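# Load six desk flasks into incubator and close it

## Task

Move every one of the six flasks on the desk onto incubator shelves. Each must lie flat directly on a shelf (never resting on another flask), keep the side that faced up on the desk facing up, and have nothing sticking out beyond the shelf's front edge. Afterwards close the inner glass door completely, rotate its latch to horizontal, and close the outer door completely. Flasks that were already inside must also finish lying flat on shelves, unstacked and with their original side up. The task fails if any flask reaches the floor, if either door is slammed while opening or closing, or if the robot falls or is left leaning.

## Robot and tools

ROBOT. A TidyBot++ base (0.54 m long, 0.50 m wide, 0.38 m tall) rolls on four powered casters and carries one seven-joint arm ending in a two-finger gripper. The shoulder sits 0.12 m ahead of the base centre and 0.68 m above the floor. Arm segments: upper arm 0.42 m, forearm 0.31 m, hand 0.31 m from wrist to the hand point. The arm starts folded with the hand aimed down, reaching at most 0.08 m beyond the base front. Two cameras: base_camera (fixed on the base, 644x364, looking ahead and downward) and wrist_camera (fisheye, 644x476, looking along the fingers).

FRAMES. Base frame: origin on the floor below the base centre, x ahead, y to the left, z up, in metres. hand_pose and hand_target are reported in it; the hand point is midway between the finger pads, the hand's own z axis runs out along the fingers, and the fingers close along its y axis. The odometry frame is where the base frame was when the scene began; base_odometry gives x, y in metres and heading in rad (left positive, -3.142 to 3.142), from wheel counts only, so slip and drift creep in. base_tilt is in degrees, forward and right positive.

move. One call carries one action plus optional cameras and blocking.
- base: an object holding any of translate_m (ahead positive, -2 to 2 m), strafe_m (left positive, -2 to 2 m), rotate_rad (counter-clockwise from above positive, -6.3 to 6.3 rad). These are offsets from where the base last reported itself, measured along its axes at that moment, not places in odometry.
- joints: absolute targets by name, radians: joint_1_rad (any angle; positive turns the arm clockwise from above, opposite to heading), joint_2_rad (-2.249 to 2.249, shoulder, 0 = upper arm vertical), joint_3_rad (any), joint_4_rad (-2.579 to 2.579, elbow, 0 = straight), joint_5_rad (any), joint_6_rad (-2.099 to 2.099, wrist), joint_7_rad (any; with hand down, 1.57 puts the fingers opening left-right), and gripper_pos, 0 fully open to 1 fully closed (pad gap roughly 85 x (1 - gripper_pos) mm). Unbounded joints go the short way, so step less than half a turn for big turns.
- target: one list of seven numbers [x, y, z, qw, qx, qy, qz], an absolute hand pose in the base frame, metres then unit quaternion. Alongside it, joints may contain only gripper_pos.
- speeds: caps for this action only: translate_m and strafe_m 0.05 to 0.5 m/s (name just one of them when combining), rotate_rad 0.1 to 1.57 rad/s.
- cameras: list of base_camera, wrist_camera or all; [] for none. blocking: true/omitted waits until everything settles; false returns in about 0.5 s while motion continues.
An empty move just reports state and images.

OTHER TOOLS. wait(seconds 0 to 10, cameras) lets time pass with no new command. stop(cameras) brakes all running motions. zoom_image(camera, region [x0, y0, x1, y1] in image pixels, at most 504x504) magnifies the latest image. read_manual(section "licences") gives licence texts only. finished_scene(scene = current scene number) ends the scene irreversibly; the result should then hold without the robot.

RESULTS. Status words: done, moving, off_target (rested short, may still push), not_followed (self-collision check withheld targets; see "joint command not followed", "pose unreachable", "cause:"), contact_stop and time_out (uncommanded stops), torque_fault, limit_stop_at_motor_heat. A closed gripper reading off_target means it is holding something; done at 1 means empty. Lines include hand_pose, hand_target, joint_positions, motor_effort (percent, peak in brackets), Motor temperatures, on_its_own, pictures (order of images), earlier move, ARM HIT, MOTOR HOT and OVER-TEMPERATURE FAULT. After a refused call or an uncommanded stop, the rest of that reply's move, wait and finished_scene calls are skipped.

PRACTICAL NOTES. hand_status done still leaves up to about 3 cm of error; fix by adding (wanted - read) position to the previous target. To keep a loaded hand still, resend hand_target, not hand_pose. Held objects make the arm sag; never command a joint to its current reading while loaded. A down-pointing hand reaches about 0.94 m high only close to the base. Far, low, forward-pointing poses near the base may miss or drive the arm into the chassis; nothing prevents arm-base contact. The arm ignores obstacles and keeps pushing. When a carried object lands on a surface, hand_pose stops dropping while commands keep going down.

AVOID. Dropping flasks or letting them touch the floor; slamming doors (move them slowly); stacking flasks. Driving or turning while the arm is snagged above about 0.6 m, or swinging a stretched arm sideways, can topple the robot; backing away rights a slight lean. Hard hits can trip torque limits (104.5 N m joints 1-4, 51.3 N m joints 5-7), freezing the arm 10 s. Long holds or stretched poses heat motors (fault at 75 °C). Don't squeeze, twist or yank things still resting on something, and don't push hard with base or arm.

Each tool is called after "Request:" as name(argument=value, ...) on one line, values as JSON.

## Session

Request:
move()

Scene clock: 0.00 s.
Motor temperatures (°C): [31 30 25 28 40 41 39]
base_odometry: x=+0.000 y=+0.000 heading=+0.000
base_tilt: forward=+0.3 right=-0.1
base_status: not commanded
joint_positions: joint_1_rad=-0.044 joint_2_rad=-0.315 joint_3_rad=+3.180 joint_4_rad=-2.529 joint_5_rad=+0.047 joint_6_rad=-0.862 joint_7_rad=+1.584 gripper_pos=+0.000
joint_status: not commanded
motor_effort: joint_1_rad=+0 joint_2_rad=-1 joint_3_rad=+0 joint_4_rad=+15 joint_5_rad=+1 joint_6_rad=+1 joint_7_rad=+0
hand_pose: x=+0.2609 y=-0.0076 z=+0.5828 quat_wxyz=(+0.013, +0.999, +0.025, +0.032) (m; base frame)
hand_target: x=+0.2609 y=-0.0076 z=+0.5828 quat_wxyz=(+0.013, +0.999, +0.025, +0.032) (m; base frame)
hand_status: not commanded
pictures: base_camera, wrist_camera

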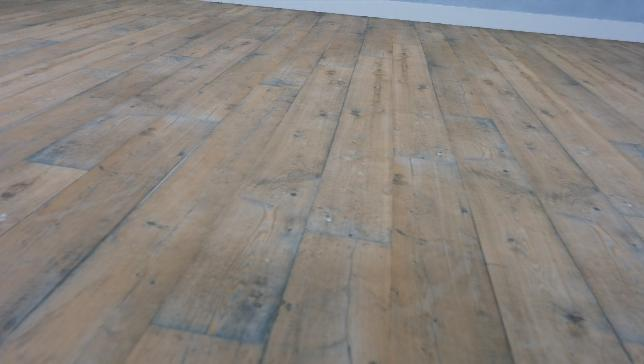

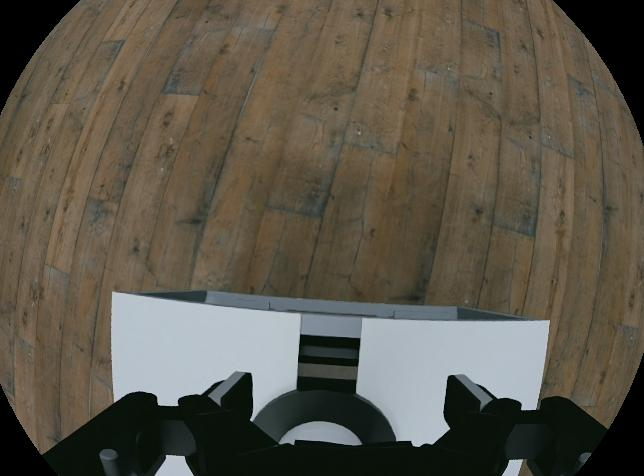

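Request:
move(joints={"joint_6_rad": 0.45})

Request:
move(base={"rotate_rad": 1.2})

Request:
move(base={"rotate_rad": 1.2})

Request:
move(base={"rotate_rad": 1.2})

Request:
move(base={"rotate_rad": 1.2})

Scene clock: 7.10 s.
Motor temperatures (°C): [31 30 25 28 40 41 39]
move: done
base_odometry: x=+0.000 y=+0.000 heading=+0.000
base_tilt: forward=+0.3 right=-0.1
base_status: not commanded
joint_positions: joint_1_rad=-0.044 joint_2_rad=-0.315 joint_3_rad=+3.180 joint_4_rad=-2.530 joint_5_rad=+0.047 joint_6_rad=+0.398 joint_7_rad=+1.584 gripper_pos=+0.000
joint_status: all done
motor_effort: joint_1_rad=+0(0) joint_2_rad=-6(7) joint_3_rad=+0(2) joint_4_rad=+19(20) joint_5_rad=+1(1) joint_6_rad=+8(8) joint_7_rad=+0(0)
hand_pose: x=+0.5422 y=+0.0085 z=+0.8168 quat_wxyz=(+0.003, +0.789, +0.027, +0.614) (m; base frame)
hand_target: x=+0.5460 y=+0.0091 z=+0.8333 quat_wxyz=(+0.003, +0.772, +0.027, +0.635) (m; base frame)
hand_status: not commanded
pictures: base_camera, wrist_camera
camera_calibration:
wrist_camera: T_world_to_cam=[[0.12831, -0.990678, 0.0457668, -0.0903076], [-0.190865, -0.0699532, -0.979121, 0.966748], [0.973194, 0.116895, -0.198062, -0.232733], [0, 0, 0, 1]] pos_world=[0.4226, 0.00536684, 0.9046]

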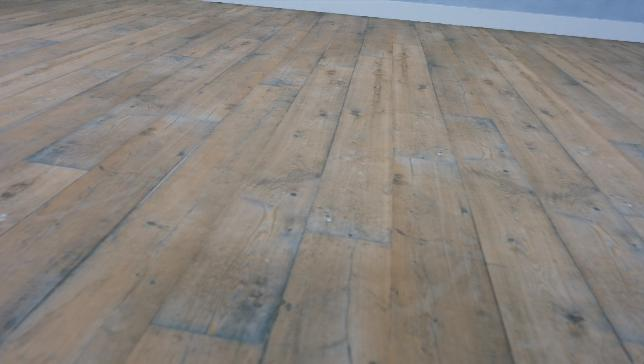

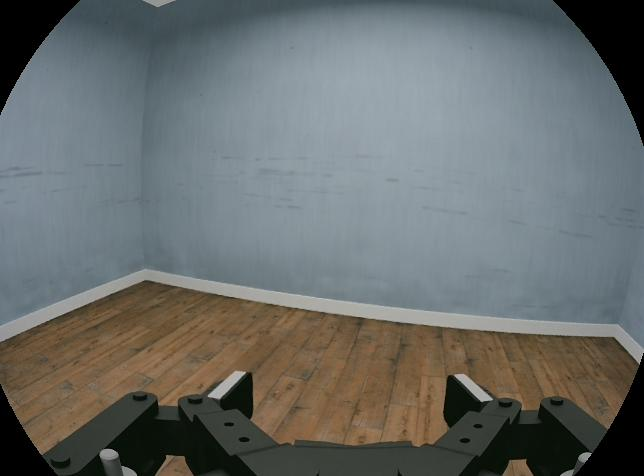

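Scene clock: 9.13 s.
Motor temperatures (°C): [31 30 25 28 40 41 39]
move: done
base_odometry: x=+0.000 y=+0.000 heading=+1.200
base_tilt: forward=+0.1 right=+0.0
base_status: done
joint_positions: joint_1_rad=-0.044 joint_2_rad=-0.315 joint_3_rad=+3.180 joint_4_rad=-2.530 joint_5_rad=+0.047 joint_6_rad=+0.398 joint_7_rad=+1.584 gripper_pos=+0.000
joint_status: not commanded
motor_effort: joint_1_rad=+0(1) joint_2_rad=-6(7) joint_3_rad=+0(2) joint_4_rad=+19(20) joint_5_rad=+0(1) joint_6_rad=+8(8) joint_7_rad=+0(1)
hand_pose: x=+0.5422 y=+0.0086 z=+0.8170 quat_wxyz=(+0.003, +0.788, +0.027, +0.615) (m; base frame)
hand_target: x=+0.5460 y=+0.0091 z=+0.8333 quat_wxyz=(+0.003, +0.772, +0.027, +0.635) (m; base frame)
hand_status: not commanded
pictures: base_camera, wrist_camera
camera_calibration:
wrist_camera: T_world_to_cam=[[0.128282, -0.990678, 0.0458336, -0.0903608], [-0.190268, -0.0699418, -0.979238, 0.966699], [0.973315, 0.116898, -0.197466, -0.233303], [0, 0, 0, 1]] pos_world=[0.422601, 0.00536685, 0.9047]

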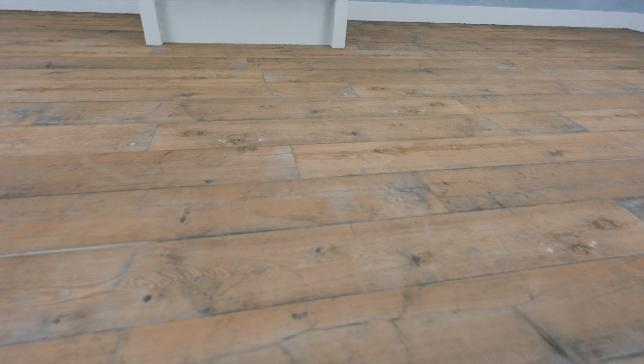

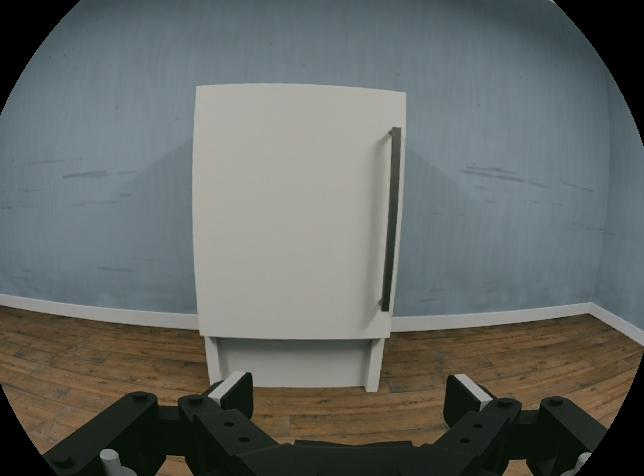

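Scene clock: 11.17 s.
Motor temperatures (°C): [31 30 25 28 40 41 39]
move: done
base_odometry: x=+0.000 y=+0.000 heading=+2.399
base_tilt: forward=+0.3 right=-0.2
base_status: done
joint_positions: joint_1_rad=-0.044 joint_2_rad=-0.315 joint_3_rad=+3.180 joint_4_rad=-2.530 joint_5_rad=+0.047 joint_6_rad=+0.398 joint_7_rad=+1.584 gripper_pos=+0.000
joint_status: not commanded
motor_effort: joint_1_rad=+0(1) joint_2_rad=-6(7) joint_3_rad=-1(2) joint_4_rad=+19(20) joint_5_rad=+0(1) joint_6_rad=+8(8) joint_7_rad=+0(0)
hand_pose: x=+0.5422 y=+0.0086 z=+0.8170 quat_wxyz=(+0.003, +0.788, +0.027, +0.615) (m; base frame)
hand_target: x=+0.5460 y=+0.0091 z=+0.8333 quat_wxyz=(+0.003, +0.772, +0.027, +0.635) (m; base frame)
hand_status: not commanded
pictures: base_camera, wrist_camera
camera_calibration:
wrist_camera: T_world_to_cam=[[0.128284, -0.990677, 0.0458455, -0.0903725], [-0.190266, -0.0699538, -0.979237, 0.966698], [0.973315, 0.116898, -0.197466, -0.233303], [0, 0, 0, 1]] pos_world=[0.422601, 0.00536684, 0.904701]

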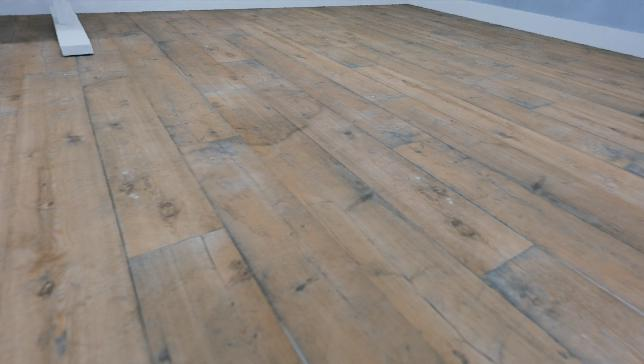

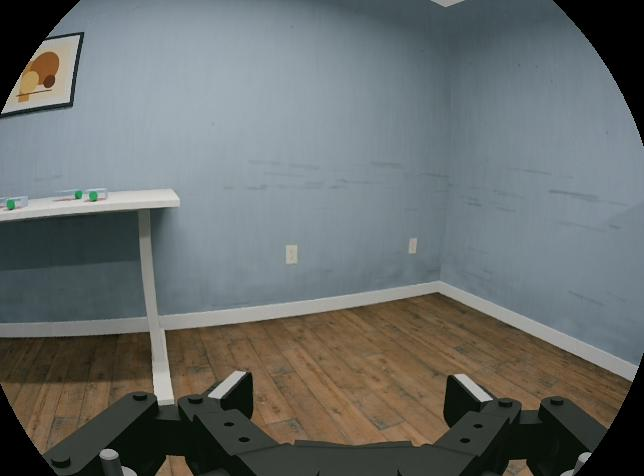

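Scene clock: 13.20 s.
Motor temperatures (°C): [31 30 25 28 40 41 39]
move: done
base_odometry: x=+0.000 y=+0.000 heading=-2.685
base_tilt: forward=+0.2 right=-0.1
base_status: done
joint_positions: joint_1_rad=-0.044 joint_2_rad=-0.315 joint_3_rad=+3.180 joint_4_rad=-2.530 joint_5_rad=+0.047 joint_6_rad=+0.398 joint_7_rad=+1.584 gripper_pos=+0.000
joint_status: not commanded
motor_effort: joint_1_rad=+0(1) joint_2_rad=-6(7) joint_3_rad=-1(2) joint_4_rad=+19(20) joint_5_rad=+0(1) joint_6_rad=+8(8) joint_7_rad=+0(1)
hand_pose: x=+0.5422 y=+0.0086 z=+0.8170 quat_wxyz=(+0.003, +0.788, +0.027, +0.615) (m; base frame)
hand_target: x=+0.5460 y=+0.0091 z=+0.8333 quat_wxyz=(+0.003, +0.772, +0.027, +0.635) (m; base frame)
hand_status: not commanded
pictures: base_camera, wrist_camera
camera_calibration:
wrist_camera: T_world_to_cam=[[0.128282, -0.990677, 0.0458587, -0.0903836], [-0.190169, -0.0699549, -0.979256, 0.966674], [0.973334, 0.1169, -0.19737, -0.233398], [0, 0, 0, 1]] pos_world=[0.422601, 0.00536685, 0.904701]

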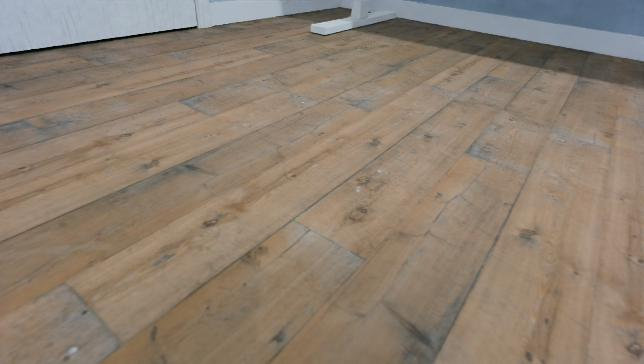

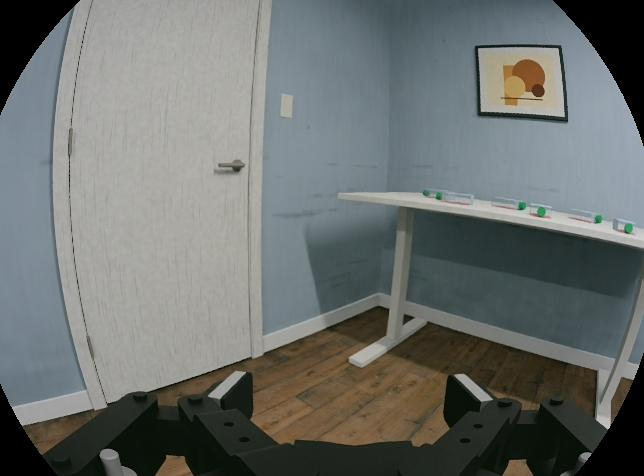

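Scene clock: 15.23 s.
Motor temperatures (°C): [31 30 25 28 40 41 39]
move: done
base_odometry: x=+0.000 y=+0.000 heading=-1.485
base_tilt: forward=+0.3 right=-0.1
base_status: done
joint_positions: joint_1_rad=-0.044 joint_2_rad=-0.315 joint_3_rad=+3.180 joint_4_rad=-2.530 joint_5_rad=+0.047 joint_6_rad=+0.398 joint_7_rad=+1.584 gripper_pos=+0.000
joint_status: not commanded
motor_effort: joint_1_rad=+0(1) joint_2_rad=-6(8) joint_3_rad=+1(2) joint_4_rad=+19(20) joint_5_rad=+0(1) joint_6_rad=+8(9) joint_7_rad=+0(1)
hand_pose: x=+0.5422 y=+0.0086 z=+0.8170 quat_wxyz=(+0.003, +0.788, +0.027, +0.615) (m; base frame)
hand_target: x=+0.5460 y=+0.0091 z=+0.8333 quat_wxyz=(+0.003, +0.772, +0.027, +0.635) (m; base frame)
hand_status: not commanded
pictures: base_camera, wrist_camera
camera_calibration:
wrist_camera: T_world_to_cam=[[0.128378, -0.990665, 0.0458394, -0.090407], [-0.190162, -0.0699543, -0.979257, 0.966673], [0.973323, 0.116998, -0.197368, -0.233397], [0, 0, 0, 1]] pos_world=[0.422601, 0.00536689, 0.9047]

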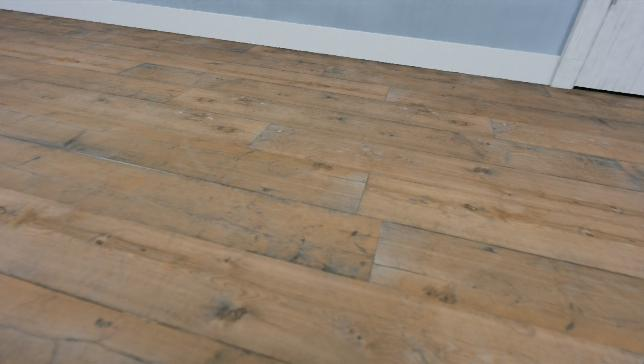

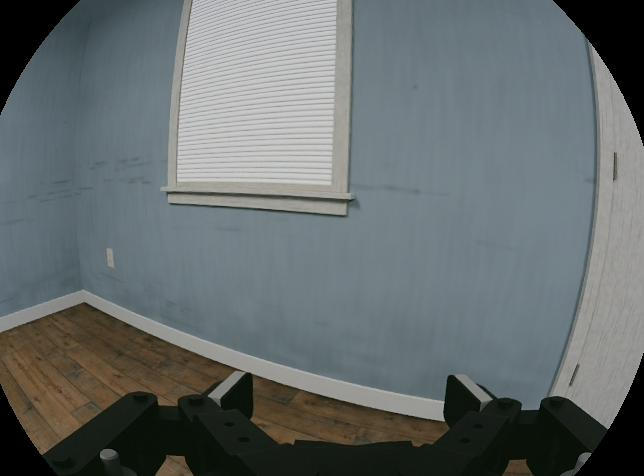

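Request:
move(base={"rotate_rad": 2.925})

Scene clock: 25.63 s.
Motor temperatures (°C): [31 30 25 28 40 41 39]
move: done
base_odometry: x=+0.000 y=+0.000 heading=+1.439
base_tilt: forward=+0.2 right=-0.1
base_status: done
joint_positions: joint_1_rad=-0.044 joint_2_rad=-0.315 joint_3_rad=+3.180 joint_4_rad=-2.530 joint_5_rad=+0.047 joint_6_rad=+0.399 joint_7_rad=+1.584 gripper_pos=+0.000
joint_status: not commanded
motor_effort: joint_1_rad=+0(1) joint_2_rad=-6(7) joint_3_rad=+0(2) joint_4_rad=+19(20) joint_5_rad=+1(1) joint_6_rad=+8(9) joint_7_rad=+0(1)
hand_pose: x=+0.5422 y=+0.0086 z=+0.8171 quat_wxyz=(+0.003, +0.788, +0.027, +0.615) (m; base frame)
hand_target: x=+0.5460 y=+0.0091 z=+0.8333 quat_wxyz=(+0.003, +0.772, +0.027, +0.635) (m; base frame)
hand_status: not commanded
pictures: base_camera, wrist_camera
camera_calibration:
wrist_camera: T_world_to_cam=[[0.128372, -0.990665, 0.0458541, -0.090422], [-0.18997, -0.0699443, -0.979295, 0.966724], [0.973361, 0.117003, -0.197176, -0.233567], [0, 0, 0, 1]] pos_world=[0.422601, 0.00536689, 0.9048]

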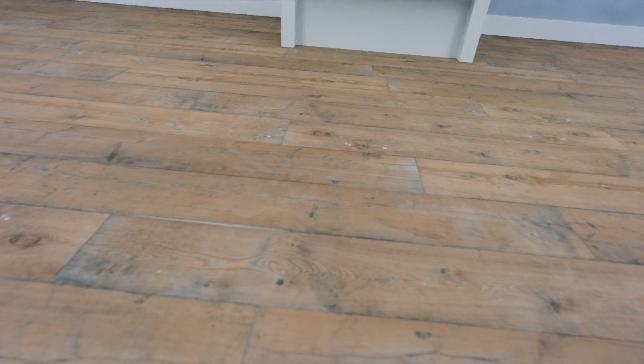

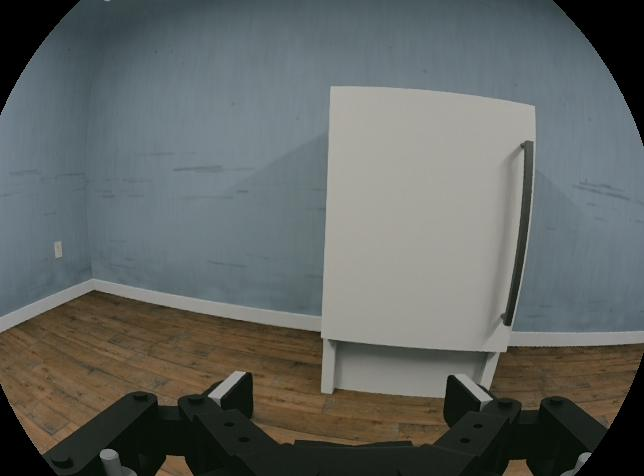

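Request:
zoom_image(camera="base_camera", region=[244, 0, 504, 100])

Request:
zoom_image(camera="wrist_camera", region=[300, 60, 580, 420])

Scaled by 1.938.

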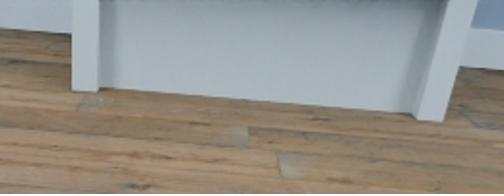

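Scaled by 1.400.

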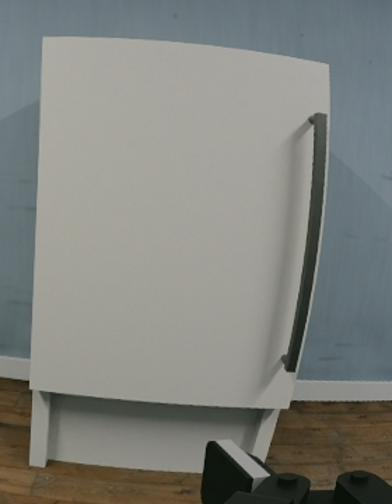

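Request:
move(base={"strafe_m": -0.58, "translate_m": 0.45}, joints={"joint_6_rad": 0.71})

Scene clock: 61.43 s.
Motor temperatures (°C): [31 30 25 28 40 41 39]
move: done
base_odometry: x=+0.634 y=+0.370 heading=+1.440
base_tilt: forward=+0.3 right=-0.1
base_status: done
joint_positions: joint_1_rad=-0.044 joint_2_rad=-0.314 joint_3_rad=+3.180 joint_4_rad=-2.529 joint_5_rad=+0.047 joint_6_rad=+0.671 joint_7_rad=+1.584 gripper_pos=+0.000
joint_status: all done
motor_effort: joint_1_rad=+0(1) joint_2_rad=-6(8) joint_3_rad=+0(2) joint_4_rad=+19(22) joint_5_rad=+0(1) joint_6_rad=+8(10) joint_7_rad=+0(0)
hand_pose: x=+0.5517 y=+0.0111 z=+0.9016 quat_wxyz=(+0.001, +0.697, +0.026, +0.717) (m; base frame)
hand_target: x=+0.5511 y=+0.0113 z=+0.9138 quat_wxyz=(+0.001, +0.683, +0.026, +0.730) (m; base frame)
hand_status: not commanded
pictures: base_camera, wrist_camera
camera_calibration:
wrist_camera: T_world_to_cam=[[0.119394, -0.99036, 0.0702272, -0.110056], [0.0819137, -0.0606662, -0.994791, 0.915367], [0.989462, 0.124525, 0.0738809, -0.479712], [0, 0, 0, 1]] pos_world=[0.412815, 0.00627272, 0.953769]

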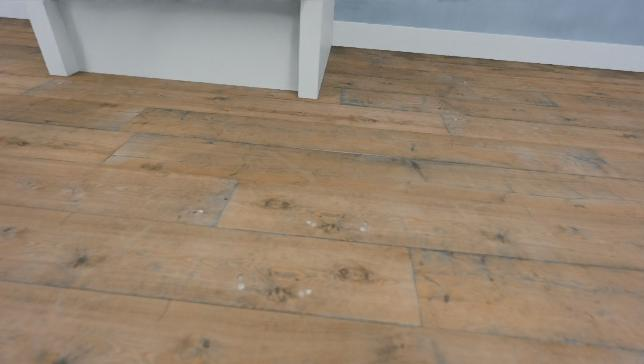

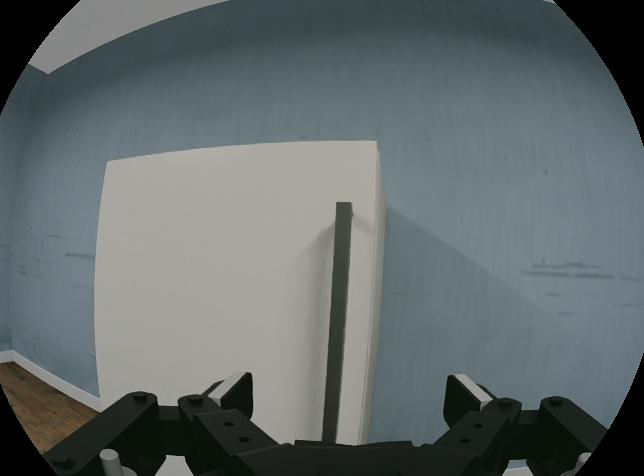

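Request:
move(base={"strafe_m": 0.02, "translate_m": 0.33})

Request:
zoom_image(camera="wrist_camera", region=[180, 100, 500, 476])

Scene clock: 78.53 s.
Motor temperatures (°C): [31 30 25 28 40 41 39]
move: done
base_odometry: x=+0.657 y=+0.700 heading=+1.439
base_tilt: forward=+0.3 right=-0.1
base_status: done
joint_positions: joint_1_rad=-0.044 joint_2_rad=-0.313 joint_3_rad=+3.180 joint_4_rad=-2.529 joint_5_rad=+0.047 joint_6_rad=+0.671 joint_7_rad=+1.584 gripper_pos=+0.000
joint_status: not commanded
motor_effort: joint_1_rad=+0(1) joint_2_rad=-7(9) joint_3_rad=-1(1) joint_4_rad=+20(20) joint_5_rad=+0(1) joint_6_rad=+8(9) joint_7_rad=+0(0)
hand_pose: x=+0.5521 y=+0.0111 z=+0.9009 quat_wxyz=(+0.001, +0.698, +0.026, +0.716) (m; base frame)
hand_target: x=+0.5511 y=+0.0113 z=+0.9138 quat_wxyz=(+0.001, +0.683, +0.026, +0.730) (m; base frame)
hand_status: not commanded
pictures: base_camera, wrist_camera
camera_calibration:
wrist_camera: T_world_to_cam=[[0.119498, -0.990355, 0.0701235, -0.110018], [0.0802112, -0.0607686, -0.994924, 0.915559], [0.989589, 0.124516, 0.0721759, -0.478589], [0, 0, 0, 1]] pos_world=[0.413315, 0.00627269, 0.953169]

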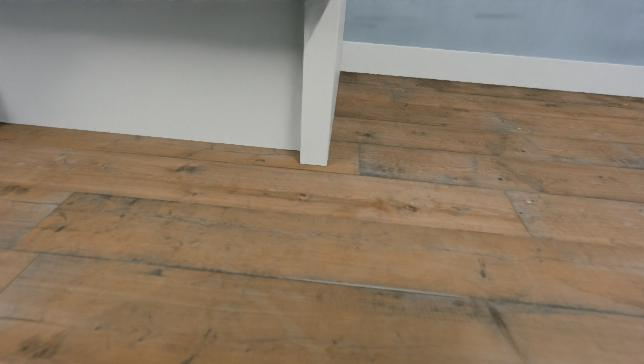

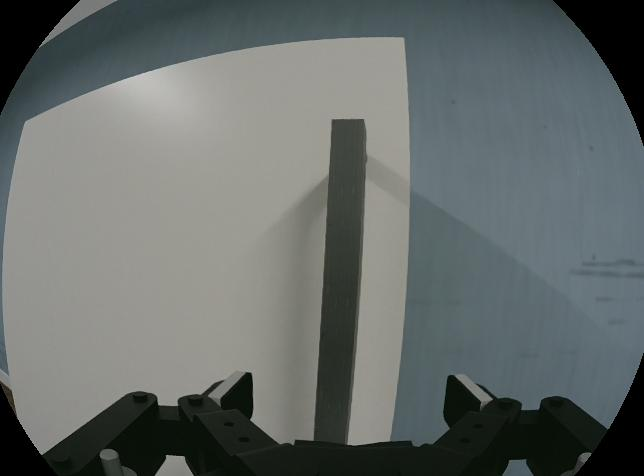

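Scaled by 1.340.

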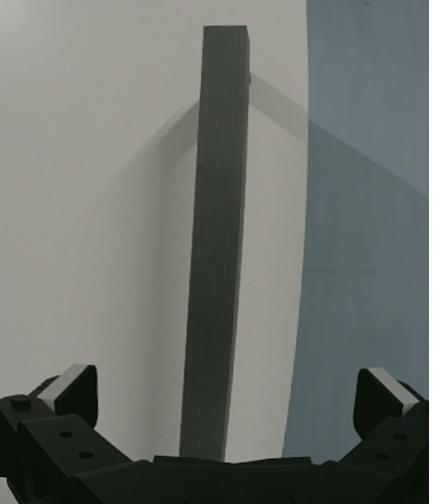

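Request:
move(base={"translate_m": 0.14}, speeds={"translate_m": 0.15})

Request:
zoom_image(camera="wrist_camera", region=[180, 100, 500, 476])

Scene clock: 85.77 s.
Motor temperatures (°C): [31 30 25 28 40 41 39]
move: done
base_odometry: x=+0.676 y=+0.839 heading=+1.439
base_tilt: forward=+0.3 right=-0.1
base_status: done
joint_positions: joint_1_rad=-0.044 joint_2_rad=-0.313 joint_3_rad=+3.180 joint_4_rad=-2.529 joint_5_rad=+0.047 joint_6_rad=+0.671 joint_7_rad=+1.584 gripper_pos=+0.000
joint_status: not commanded
motor_effort: joint_1_rad=+1(1) joint_2_rad=-7(9) joint_3_rad=+0(2) joint_4_rad=+19(20) joint_5_rad=+1(1) joint_6_rad=+9(9) joint_7_rad=+0(1)
hand_pose: x=+0.5521 y=+0.0111 z=+0.9009 quat_wxyz=(+0.001, +0.698, +0.026, +0.716) (m; base frame)
hand_target: x=+0.5511 y=+0.0113 z=+0.9138 quat_wxyz=(+0.001, +0.683, +0.026, +0.730) (m; base frame)
hand_status: not commanded
pictures: base_camera, wrist_camera
camera_calibration:
wrist_camera: T_world_to_cam=[[0.119498, -0.990355, 0.0701235, -0.110018], [0.0802112, -0.0607686, -0.994924, 0.915559], [0.989589, 0.124516, 0.0721759, -0.478589], [0, 0, 0, 1]] pos_world=[0.413315, 0.00627269, 0.953169]

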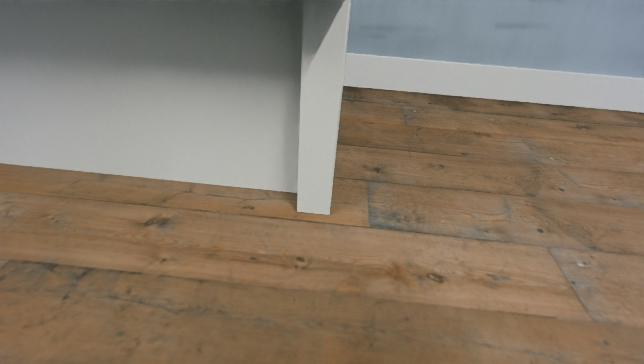

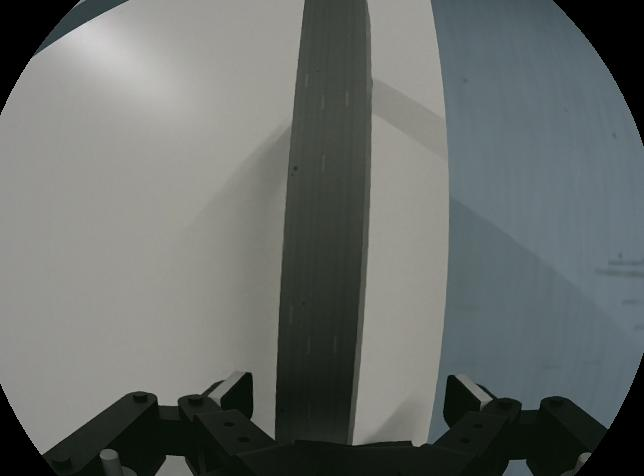

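Scaled by 1.340.

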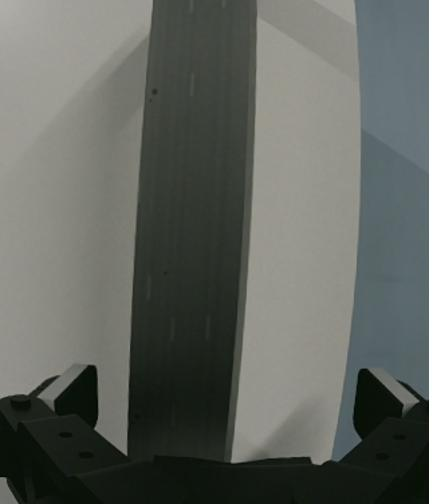

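Request:
move(base={"translate_m": 0.02, "strafe_m": 0.014}, speeds={"translate_m": 0.1})

Request:
zoom_image(camera="wrist_camera", region=[180, 100, 500, 476])

Scene clock: 89.67 s.
Motor temperatures (°C): [31 30 25 28 40 41 39]
move: done
base_odometry: x=+0.665 y=+0.861 heading=+1.439
base_tilt: forward=+0.3 right=-0.1
base_status: done
joint_positions: joint_1_rad=-0.044 joint_2_rad=-0.313 joint_3_rad=+3.180 joint_4_rad=-2.530 joint_5_rad=+0.047 joint_6_rad=+0.672 joint_7_rad=+1.584 gripper_pos=+0.000
joint_status: not commanded
motor_effort: joint_1_rad=+0(3) joint_2_rad=-7(8) joint_3_rad=+0(2) joint_4_rad=+19(23) joint_5_rad=+0(2) joint_6_rad=+8(9) joint_7_rad=+0(1)
hand_pose: x=+0.5519 y=+0.0111 z=+0.9005 quat_wxyz=(+0.001, +0.698, +0.026, +0.716) (m; base frame)
hand_target: x=+0.5511 y=+0.0113 z=+0.9138 quat_wxyz=(+0.001, +0.683, +0.026, +0.730) (m; base frame)
hand_status: not commanded
pictures: base_camera, wrist_camera
camera_calibration:
wrist_camera: T_world_to_cam=[[0.119448, -0.990367, 0.0700415, -0.109881], [0.0796056, -0.0607661, -0.994973, 0.915673], [0.989644, 0.124423, 0.0715804, -0.47783], [0, 0, 0, 1]] pos_world=[0.413114, 0.00627264, 0.952969]

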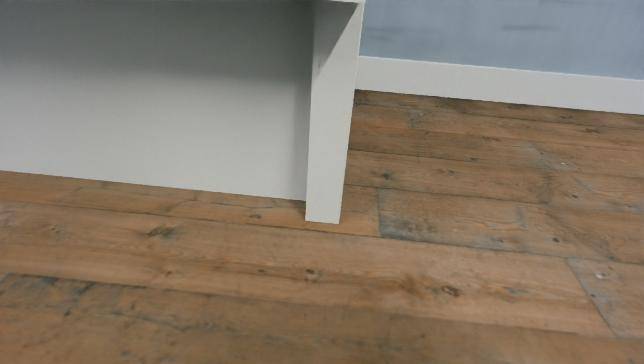

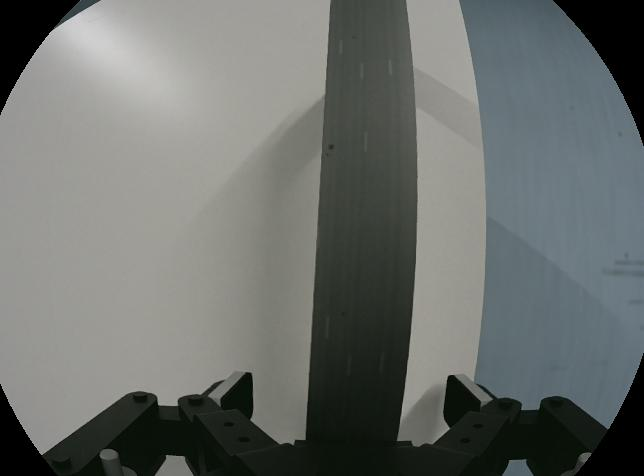

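Scaled by 1.340.

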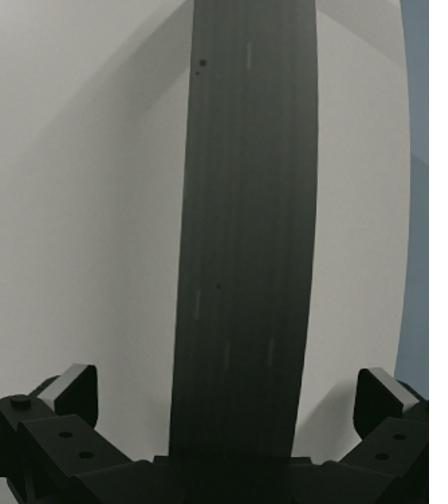

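Request:
move(joints={"gripper_pos": 0.68}, cameras=["wrist_camera"])

Scene clock: 91.87 s.
Motor temperatures (°C): [31 30 25 28 40 41 39]
move: done
base_odometry: x=+0.665 y=+0.861 heading=+1.439
base_tilt: forward=+0.3 right=-0.1
base_status: not commanded
joint_positions: joint_1_rad=-0.047 joint_2_rad=-0.318 joint_3_rad=+3.180 joint_4_rad=-2.537 joint_5_rad=+0.044 joint_6_rad=+0.672 joint_7_rad=+1.570 gripper_pos=+0.670
joint_status: all done
motor_effort: joint_1_rad=+2(3) joint_2_rad=-4(7) joint_3_rad=+1(4) joint_4_rad=+21(23) joint_5_rad=+3(8) joint_6_rad=+8(9) joint_7_rad=+5(8)
hand_pose: x=+0.5497 y=+0.0119 z=+0.8990 quat_wxyz=(-0.006, +0.699, +0.021, +0.715) (m; base frame)
hand_target: x=+0.5511 y=+0.0113 z=+0.9138 quat_wxyz=(+0.001, +0.683, +0.026, +0.730) (m; base frame)
hand_status: not commanded
pictures: wrist_camera
camera_calibration:
wrist_camera: T_world_to_cam=[[0.121318, -0.991191, 0.0531213, -0.0944929], [0.0776633, -0.043874, -0.996014, 0.916217], [0.989571, 0.12496, 0.0716565, -0.475678], [0, 0, 0, 1]] pos_world=[0.411024, 0.00597828, 0.95167]

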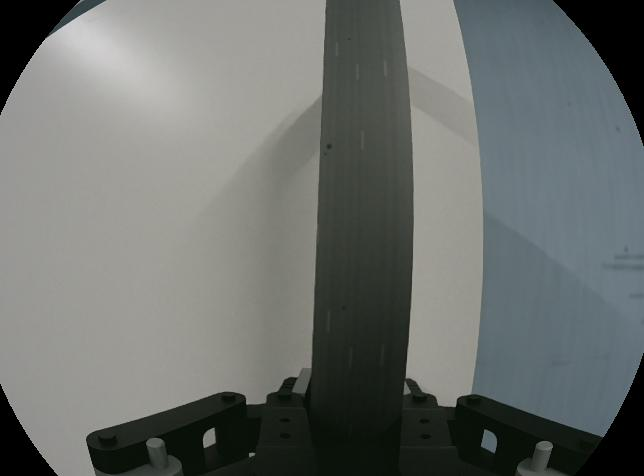

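Request:
move(joints={"gripper_pos": 0.72}, cameras=[])

Request:
move(base={"translate_m": -0.067, "strafe_m": 0.066, "rotate_rad": -0.1}, speeds={"translate_m": 0.1, "rotate_rad": 0.1})

Scene clock: 100.03 s.
Motor temperatures (°C): [31 30 25 28 40 41 39]
move: off_target
base_odometry: x=+0.665 y=+0.861 heading=+1.439
base_tilt: forward=+0.3 right=-0.1
base_status: not commanded
joint_positions: joint_1_rad=-0.047 joint_2_rad=-0.318 joint_3_rad=+3.180 joint_4_rad=-2.537 joint_5_rad=+0.044 joint_6_rad=+0.672 joint_7_rad=+1.560 gripper_pos=+0.680
joint_status: gripper_pos off_target (ended at +0.680, target +0.720)
motor_effort: joint_1_rad=+2(3) joint_2_rad=-3(4) joint_3_rad=-1(2) joint_4_rad=+21(21) joint_5_rad=+4(8) joint_6_rad=+8(8) joint_7_rad=+7(11)
hand_pose: x=+0.5497 y=+0.0119 z=+0.8991 quat_wxyz=(-0.009, +0.699, +0.018, +0.715) (m; base frame)
hand_target: x=+0.5511 y=+0.0113 z=+0.9138 quat_wxyz=(+0.001, +0.683, +0.026, +0.730) (m; base frame)
hand_status: not commanded
pictures: none
No camera images: "cameras" was empty.

Scene clock: 101.53 s.
Motor temperatures (°C): [31 30 25 28 40 41 39]
move: done
base_odometry: x=+0.590 y=+0.803 heading=+1.339
base_tilt: forward=+0.3 right=-0.2
base_status: done
joint_positions: joint_1_rad=-0.056 joint_2_rad=-0.301 joint_3_rad=+3.179 joint_4_rad=-2.525 joint_5_rad=+0.043 joint_6_rad=+0.673 joint_7_rad=+1.560 gripper_pos=+0.682
joint_status: not commanded
motor_effort: joint_1_rad=+4(6) joint_2_rad=-8(19) joint_3_rad=+3(5) joint_4_rad=+18(20) joint_5_rad=+7(8) joint_6_rad=+8(9) joint_7_rad=+11(12)
hand_pose: x=+0.5551 y=+0.0162 z=+0.8989 quat_wxyz=(-0.012, +0.700, +0.021, +0.714) (m; base frame)
hand_target: x=+0.5511 y=+0.0113 z=+0.9138 quat_wxyz=(+0.001, +0.683, +0.026, +0.730) (m; base frame)
hand_status: not commanded
pictures: base_camera, wrist_camera
camera_calibration:
wrist_camera: T_world_to_cam=[[0.130917, -0.990453, 0.0431606, -0.0873282], [0.0744183, -0.0335946, -0.996661, 0.918007], [0.988596, 0.133691, 0.0693098, -0.479024], [0, 0, 0, 1]] pos_world=[0.416678, 0.00838697, 0.951912]

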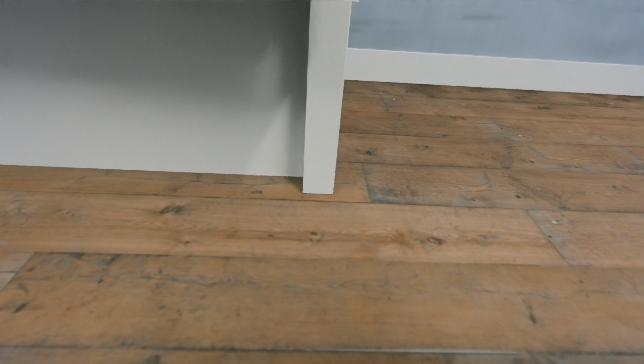

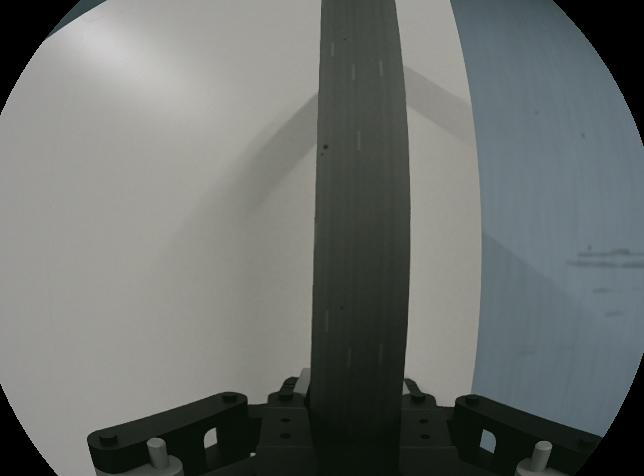

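Request:
move(base={"translate_m": -0.1265, "strafe_m": 0.139, "rotate_rad": -0.2}, speeds={"translate_m": 0.11, "rotate_rad": 0.11}, cameras=["wrist_camera"])

Request:
move(base={"translate_m": -0.1265, "strafe_m": 0.139, "rotate_rad": -0.2}, speeds={"translate_m": 0.11, "rotate_rad": 0.11}, cameras=["wrist_camera"])

Scene clock: 106.53 s.
Motor temperatures (°C): [31 30 25 28 40 41 39]
move: done
base_odometry: x=+0.426 y=+0.712 heading=+1.140
base_tilt: forward=+0.3 right=-0.2
base_status: done
joint_positions: joint_1_rad=-0.066 joint_2_rad=-0.303 joint_3_rad=+3.170 joint_4_rad=-2.527 joint_5_rad=+0.043 joint_6_rad=+0.674 joint_7_rad=+1.560 gripper_pos=+0.685
joint_status: not commanded
motor_effort: joint_1_rad=+5(8) joint_2_rad=-8(13) joint_3_rad=+4(6) joint_4_rad=+19(21) joint_5_rad=+6(9) joint_6_rad=+9(10) joint_7_rad=+11(12)
hand_pose: x=+0.5541 y=+0.0251 z=+0.8989 quat_wxyz=(-0.018, +0.699, +0.028, +0.714) (m; base frame)
hand_target: x=+0.5511 y=+0.0113 z=+0.9138 quat_wxyz=(+0.001, +0.683, +0.026, +0.730) (m; base frame)
hand_status: not commanded
pictures: wrist_camera
camera_calibration:
wrist_camera: T_world_to_cam=[[0.149729, -0.987676, 0.0455839, -0.0909438], [0.0757918, -0.0345026, -0.996527, 0.917513], [0.985818, 0.152663, 0.0696917, -0.478599], [0, 0, 0, 1]] pos_world=[0.415889, 0.0148981, 0.951826]

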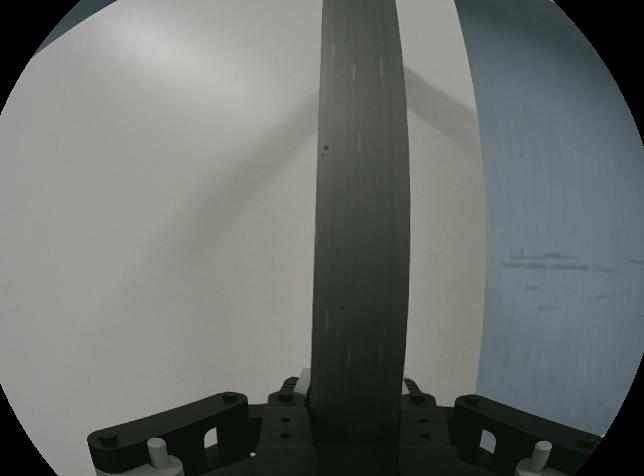

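Scene clock: 108.87 s.
Motor temperatures (°C): [31 30 25 28 40 41 39]
move: done
base_odometry: x=+0.247 y=+0.655 heading=+0.941
base_tilt: forward=+0.4 right=-0.2
base_status: done
joint_positions: joint_1_rad=-0.074 joint_2_rad=-0.301 joint_3_rad=+3.158 joint_4_rad=-2.525 joint_5_rad=+0.043 joint_6_rad=+0.674 joint_7_rad=+1.560 gripper_pos=+0.685
joint_status: not commanded
motor_effort: joint_1_rad=+7(9) joint_2_rad=-11(12) joint_3_rad=+6(9) joint_4_rad=+15(20) joint_5_rad=+7(8) joint_6_rad=+9(10) joint_7_rad=+11(12)
hand_pose: x=+0.5538 y=+0.0342 z=+0.8989 quat_wxyz=(-0.024, +0.699, +0.036, +0.714) (m; base frame)
hand_target: x=+0.5511 y=+0.0113 z=+0.9138 quat_wxyz=(+0.001, +0.683, +0.026, +0.730) (m; base frame)
hand_status: not commanded
pictures: wrist_camera
camera_calibration:
wrist_camera: T_world_to_cam=[[0.168593, -0.984463, 0.0490738, -0.0956397], [0.0768283, -0.0365105, -0.996376, 0.917336], [0.982687, 0.171752, 0.0694792, -0.478436], [0, 0, 0, 1]] pos_world=[0.4158, 0.0215111, 0.951946]

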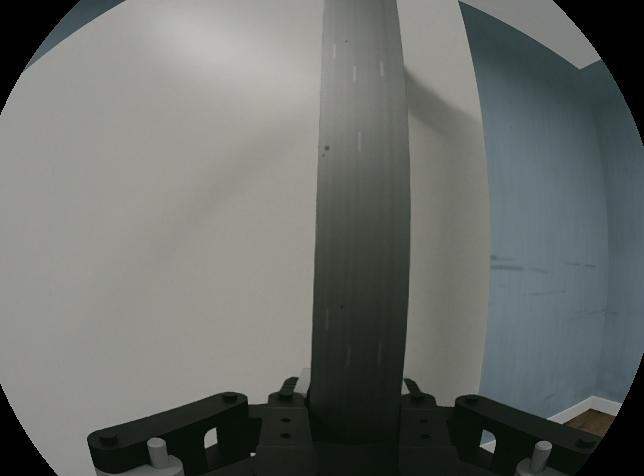

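Request:
move(base={"translate_m": -0.130, "strafe_m": 0.147, "rotate_rad": -0.2}, speeds={"translate_m": 0.12, "rotate_rad": 0.12}, cameras=[])

Request:
move(base={"translate_m": -0.130, "strafe_m": 0.147, "rotate_rad": -0.2}, speeds={"translate_m": 0.12, "rotate_rad": 0.12}, cameras=["wrist_camera"])

Request:
move(base={"translate_m": -0.130, "strafe_m": 0.147, "rotate_rad": -0.2}, speeds={"translate_m": 0.12, "rotate_rad": 0.12}, cameras=["wrist_camera"])

Scene clock: 117.80 s.
Motor temperatures (°C): [31 30 25 28 40 41 39]
move: done
base_odometry: x=+0.051 y=+0.637 heading=+0.740
base_tilt: forward=+0.3 right=-0.2
base_status: done
joint_positions: joint_1_rad=-0.077 joint_2_rad=-0.295 joint_3_rad=+3.153 joint_4_rad=-2.521 joint_5_rad=+0.042 joint_6_rad=+0.675 joint_7_rad=+1.560 gripper_pos=+0.686
joint_status: not commanded
motor_effort: joint_1_rad=+3(11) joint_2_rad=-12(14) joint_3_rad=+2(10) joint_4_rad=+17(19) joint_5_rad=+7(9) joint_6_rad=+10(10) joint_7_rad=+9(12)
hand_pose: x=+0.5555 y=+0.0379 z=+0.8990 quat_wxyz=(-0.026, +0.699, +0.039, +0.714) (m; base frame)
hand_target: x=+0.5511 y=+0.0113 z=+0.9138 quat_wxyz=(+0.001, +0.683, +0.026, +0.730) (m; base frame)
hand_status: not commanded
pictures: none
No camera images: "cameras" was empty.

Scene clock: 120.07 s.
Motor temperatures (°C): [31 30 25 28 40 41 39]
move: done
base_odometry: x=-0.144 y=+0.658 heading=+0.539
base_tilt: forward=+0.2 right=-0.2
base_status: done
joint_positions: joint_1_rad=-0.081 joint_2_rad=-0.290 joint_3_rad=+3.147 joint_4_rad=-2.518 joint_5_rad=+0.041 joint_6_rad=+0.676 joint_7_rad=+1.560 gripper_pos=+0.686
joint_status: not commanded
motor_effort: joint_1_rad=+4(14) joint_2_rad=-13(15) joint_3_rad=+3(13) joint_4_rad=+16(18) joint_5_rad=+7(8) joint_6_rad=+10(10) joint_7_rad=+9(11)
hand_pose: x=+0.5569 y=+0.0422 z=+0.8989 quat_wxyz=(-0.029, +0.699, +0.043, +0.713) (m; base frame)
hand_target: x=+0.5511 y=+0.0113 z=+0.9138 quat_wxyz=(+0.001, +0.683, +0.026, +0.730) (m; base frame)
hand_status: not commanded
pictures: wrist_camera
camera_calibration:
wrist_camera: T_world_to_cam=[[0.184365, -0.981556, 0.0505708, -0.0984991], [0.0758111, -0.0370977, -0.996432, 0.918004], [0.97993, 0.187541, 0.0675733, -0.480164], [0, 0, 0, 1]] pos_world=[0.419092, 0.027424, 0.952156]

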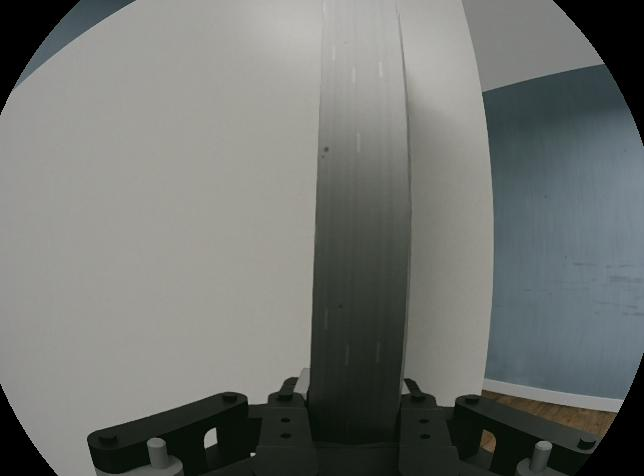

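Scene clock: 122.43 s.
Motor temperatures (°C): [31 30 25 28 40 41 39]
move: done
base_odometry: x=-0.331 y=+0.717 heading=+0.339
base_tilt: forward=+0.2 right=-0.2
base_status: done
joint_positions: joint_1_rad=-0.086 joint_2_rad=-0.285 joint_3_rad=+3.142 joint_4_rad=-2.514 joint_5_rad=+0.040 joint_6_rad=+0.676 joint_7_rad=+1.560 gripper_pos=+0.686
joint_status: not commanded
motor_effort: joint_1_rad=+11(15) joint_2_rad=-13(16) joint_3_rad=+10(15) joint_4_rad=+14(17) joint_5_rad=+4(8) joint_6_rad=+8(10) joint_7_rad=+9(10)
hand_pose: x=+0.5580 y=+0.0472 z=+0.8988 quat_wxyz=(-0.032, +0.699, +0.046, +0.713) (m; base frame)
hand_target: x=+0.5511 y=+0.0113 z=+0.9138 quat_wxyz=(+0.001, +0.683, +0.026, +0.730) (m; base frame)
hand_status: not commanded
pictures: wrist_camera
camera_calibration:
wrist_camera: T_world_to_cam=[[0.194236, -0.979604, 0.0514705, -0.100275], [0.0753709, -0.0374113, -0.996454, 0.918256], [0.978055, 0.197427, 0.066567, -0.480732], [0, 0, 0, 1]] pos_world=[0.420449, 0.0310329, 0.952161]

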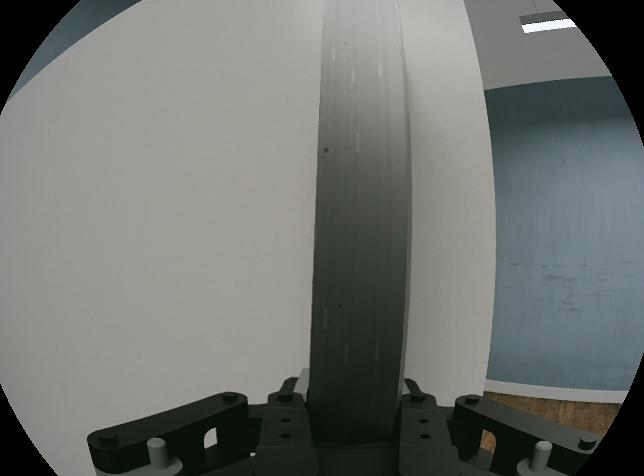

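Request:
move(base={"translate_m": -0.129, "strafe_m": 0.154, "rotate_rad": -0.2}, speeds={"translate_m": 0.12, "rotate_rad": 0.12}, cameras=[])

Request:
move(base={"translate_m": -0.129, "strafe_m": 0.154, "rotate_rad": -0.2}, speeds={"translate_m": 0.12, "rotate_rad": 0.12}, cameras=["wrist_camera"])

Request:
move(base={"translate_m": -0.129, "strafe_m": 0.154, "rotate_rad": -0.2}, speeds={"translate_m": 0.12, "rotate_rad": 0.12}, cameras=["wrist_camera"])

Scene clock: 128.83 s.
Motor temperatures (°C): [31 30 25 28 40 41 39]
move: done
base_odometry: x=-0.504 y=+0.819 heading=+0.138
base_tilt: forward=+0.3 right=-0.2
base_status: done
joint_positions: joint_1_rad=-0.086 joint_2_rad=-0.283 joint_3_rad=+3.142 joint_4_rad=-2.513 joint_5_rad=+0.040 joint_6_rad=+0.676 joint_7_rad=+1.560 gripper_pos=+0.686
joint_status: not commanded
motor_effort: joint_1_rad=+7(13) joint_2_rad=-13(18) joint_3_rad=+7(12) joint_4_rad=+15(18) joint_5_rad=+5(7) joint_6_rad=+8(11) joint_7_rad=+8(10)
hand_pose: x=+0.5588 y=+0.0470 z=+0.8988 quat_wxyz=(-0.032, +0.699, +0.046, +0.713) (m; base frame)
hand_target: x=+0.5511 y=+0.0113 z=+0.9138 quat_wxyz=(+0.001, +0.683, +0.026, +0.730) (m; base frame)
hand_status: not commanded
pictures: none
No camera images: "cameras" was empty.

Scene clock: 131.43 s.
Motor temperatures (°C): [31 30 25 28 40 41 39]
move: done
base_odometry: x=-0.653 y=+0.954 heading=-0.063
base_tilt: forward=+0.3 right=-0.1
base_status: done
joint_positions: joint_1_rad=-0.088 joint_2_rad=-0.284 joint_3_rad=+3.141 joint_4_rad=-2.513 joint_5_rad=+0.039 joint_6_rad=+0.677 joint_7_rad=+1.560 gripper_pos=+0.686
joint_status: not commanded
motor_effort: joint_1_rad=+12(15) joint_2_rad=-13(17) joint_3_rad=+11(15) joint_4_rad=+15(19) joint_5_rad=+3(7) joint_6_rad=+8(10) joint_7_rad=+10(11)
hand_pose: x=+0.5585 y=+0.0478 z=+0.8988 quat_wxyz=(-0.033, +0.699, +0.047, +0.713) (m; base frame)
hand_target: x=+0.5511 y=+0.0113 z=+0.9138 quat_wxyz=(+0.001, +0.683, +0.026, +0.730) (m; base frame)
hand_status: not commanded
pictures: wrist_camera
camera_calibration:
wrist_camera: T_world_to_cam=[[0.195314, -0.979431, 0.0506787, -0.099685], [0.0749655, -0.0366133, -0.996514, 0.918431], [0.977871, 0.198432, 0.0662724, -0.480979], [0, 0, 0, 1]] pos_world=[0.420955, 0.0314341, 0.952156]

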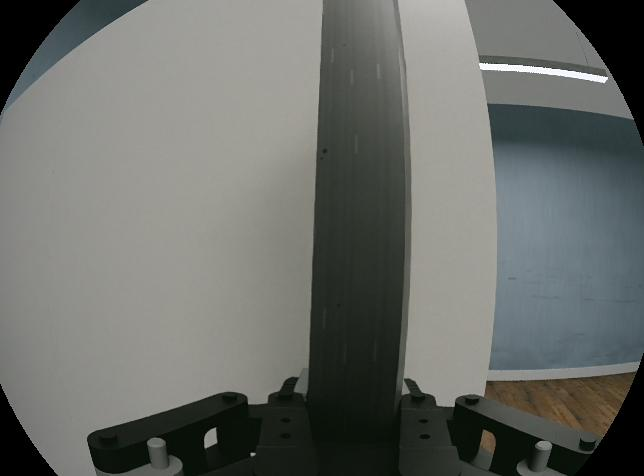

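Scene clock: 133.70 s.
Motor temperatures (°C): [31 30 25 28 40 41 39]
move: done
base_odometry: x=-0.772 y=+1.116 heading=-0.263
base_tilt: forward=+0.2 right=-0.2
base_status: done
joint_positions: joint_1_rad=-0.092 joint_2_rad=-0.284 joint_3_rad=+3.138 joint_4_rad=-2.514 joint_5_rad=+0.039 joint_6_rad=+0.677 joint_7_rad=+1.560 gripper_pos=+0.686
joint_status: not commanded
motor_effort: joint_1_rad=+5(14) joint_2_rad=-13(17) joint_3_rad=+5(13) joint_4_rad=+16(18) joint_5_rad=+7(7) joint_6_rad=+9(10) joint_7_rad=+10(11)
hand_pose: x=+0.5579 y=+0.0509 z=+0.8988 quat_wxyz=(-0.035, +0.699, +0.049, +0.713) (m; base frame)
hand_target: x=+0.5511 y=+0.0113 z=+0.9138 quat_wxyz=(+0.001, +0.683, +0.026, +0.730) (m; base frame)
hand_status: not commanded
pictures: wrist_camera
camera_calibration:
wrist_camera: T_world_to_cam=[[0.201751, -0.978094, 0.0512765, -0.100755], [0.0757141, -0.0366216, -0.996457, 0.918181], [0.976506, 0.204919, 0.0666671, -0.480986], [0, 0, 0, 1]] pos_world=[0.420494, 0.0336404, 0.95216]

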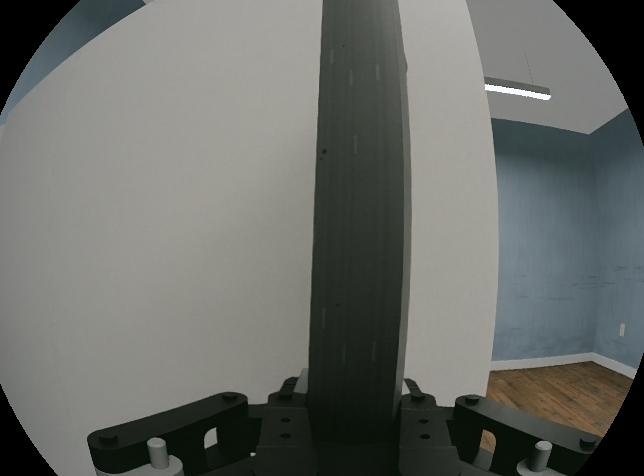

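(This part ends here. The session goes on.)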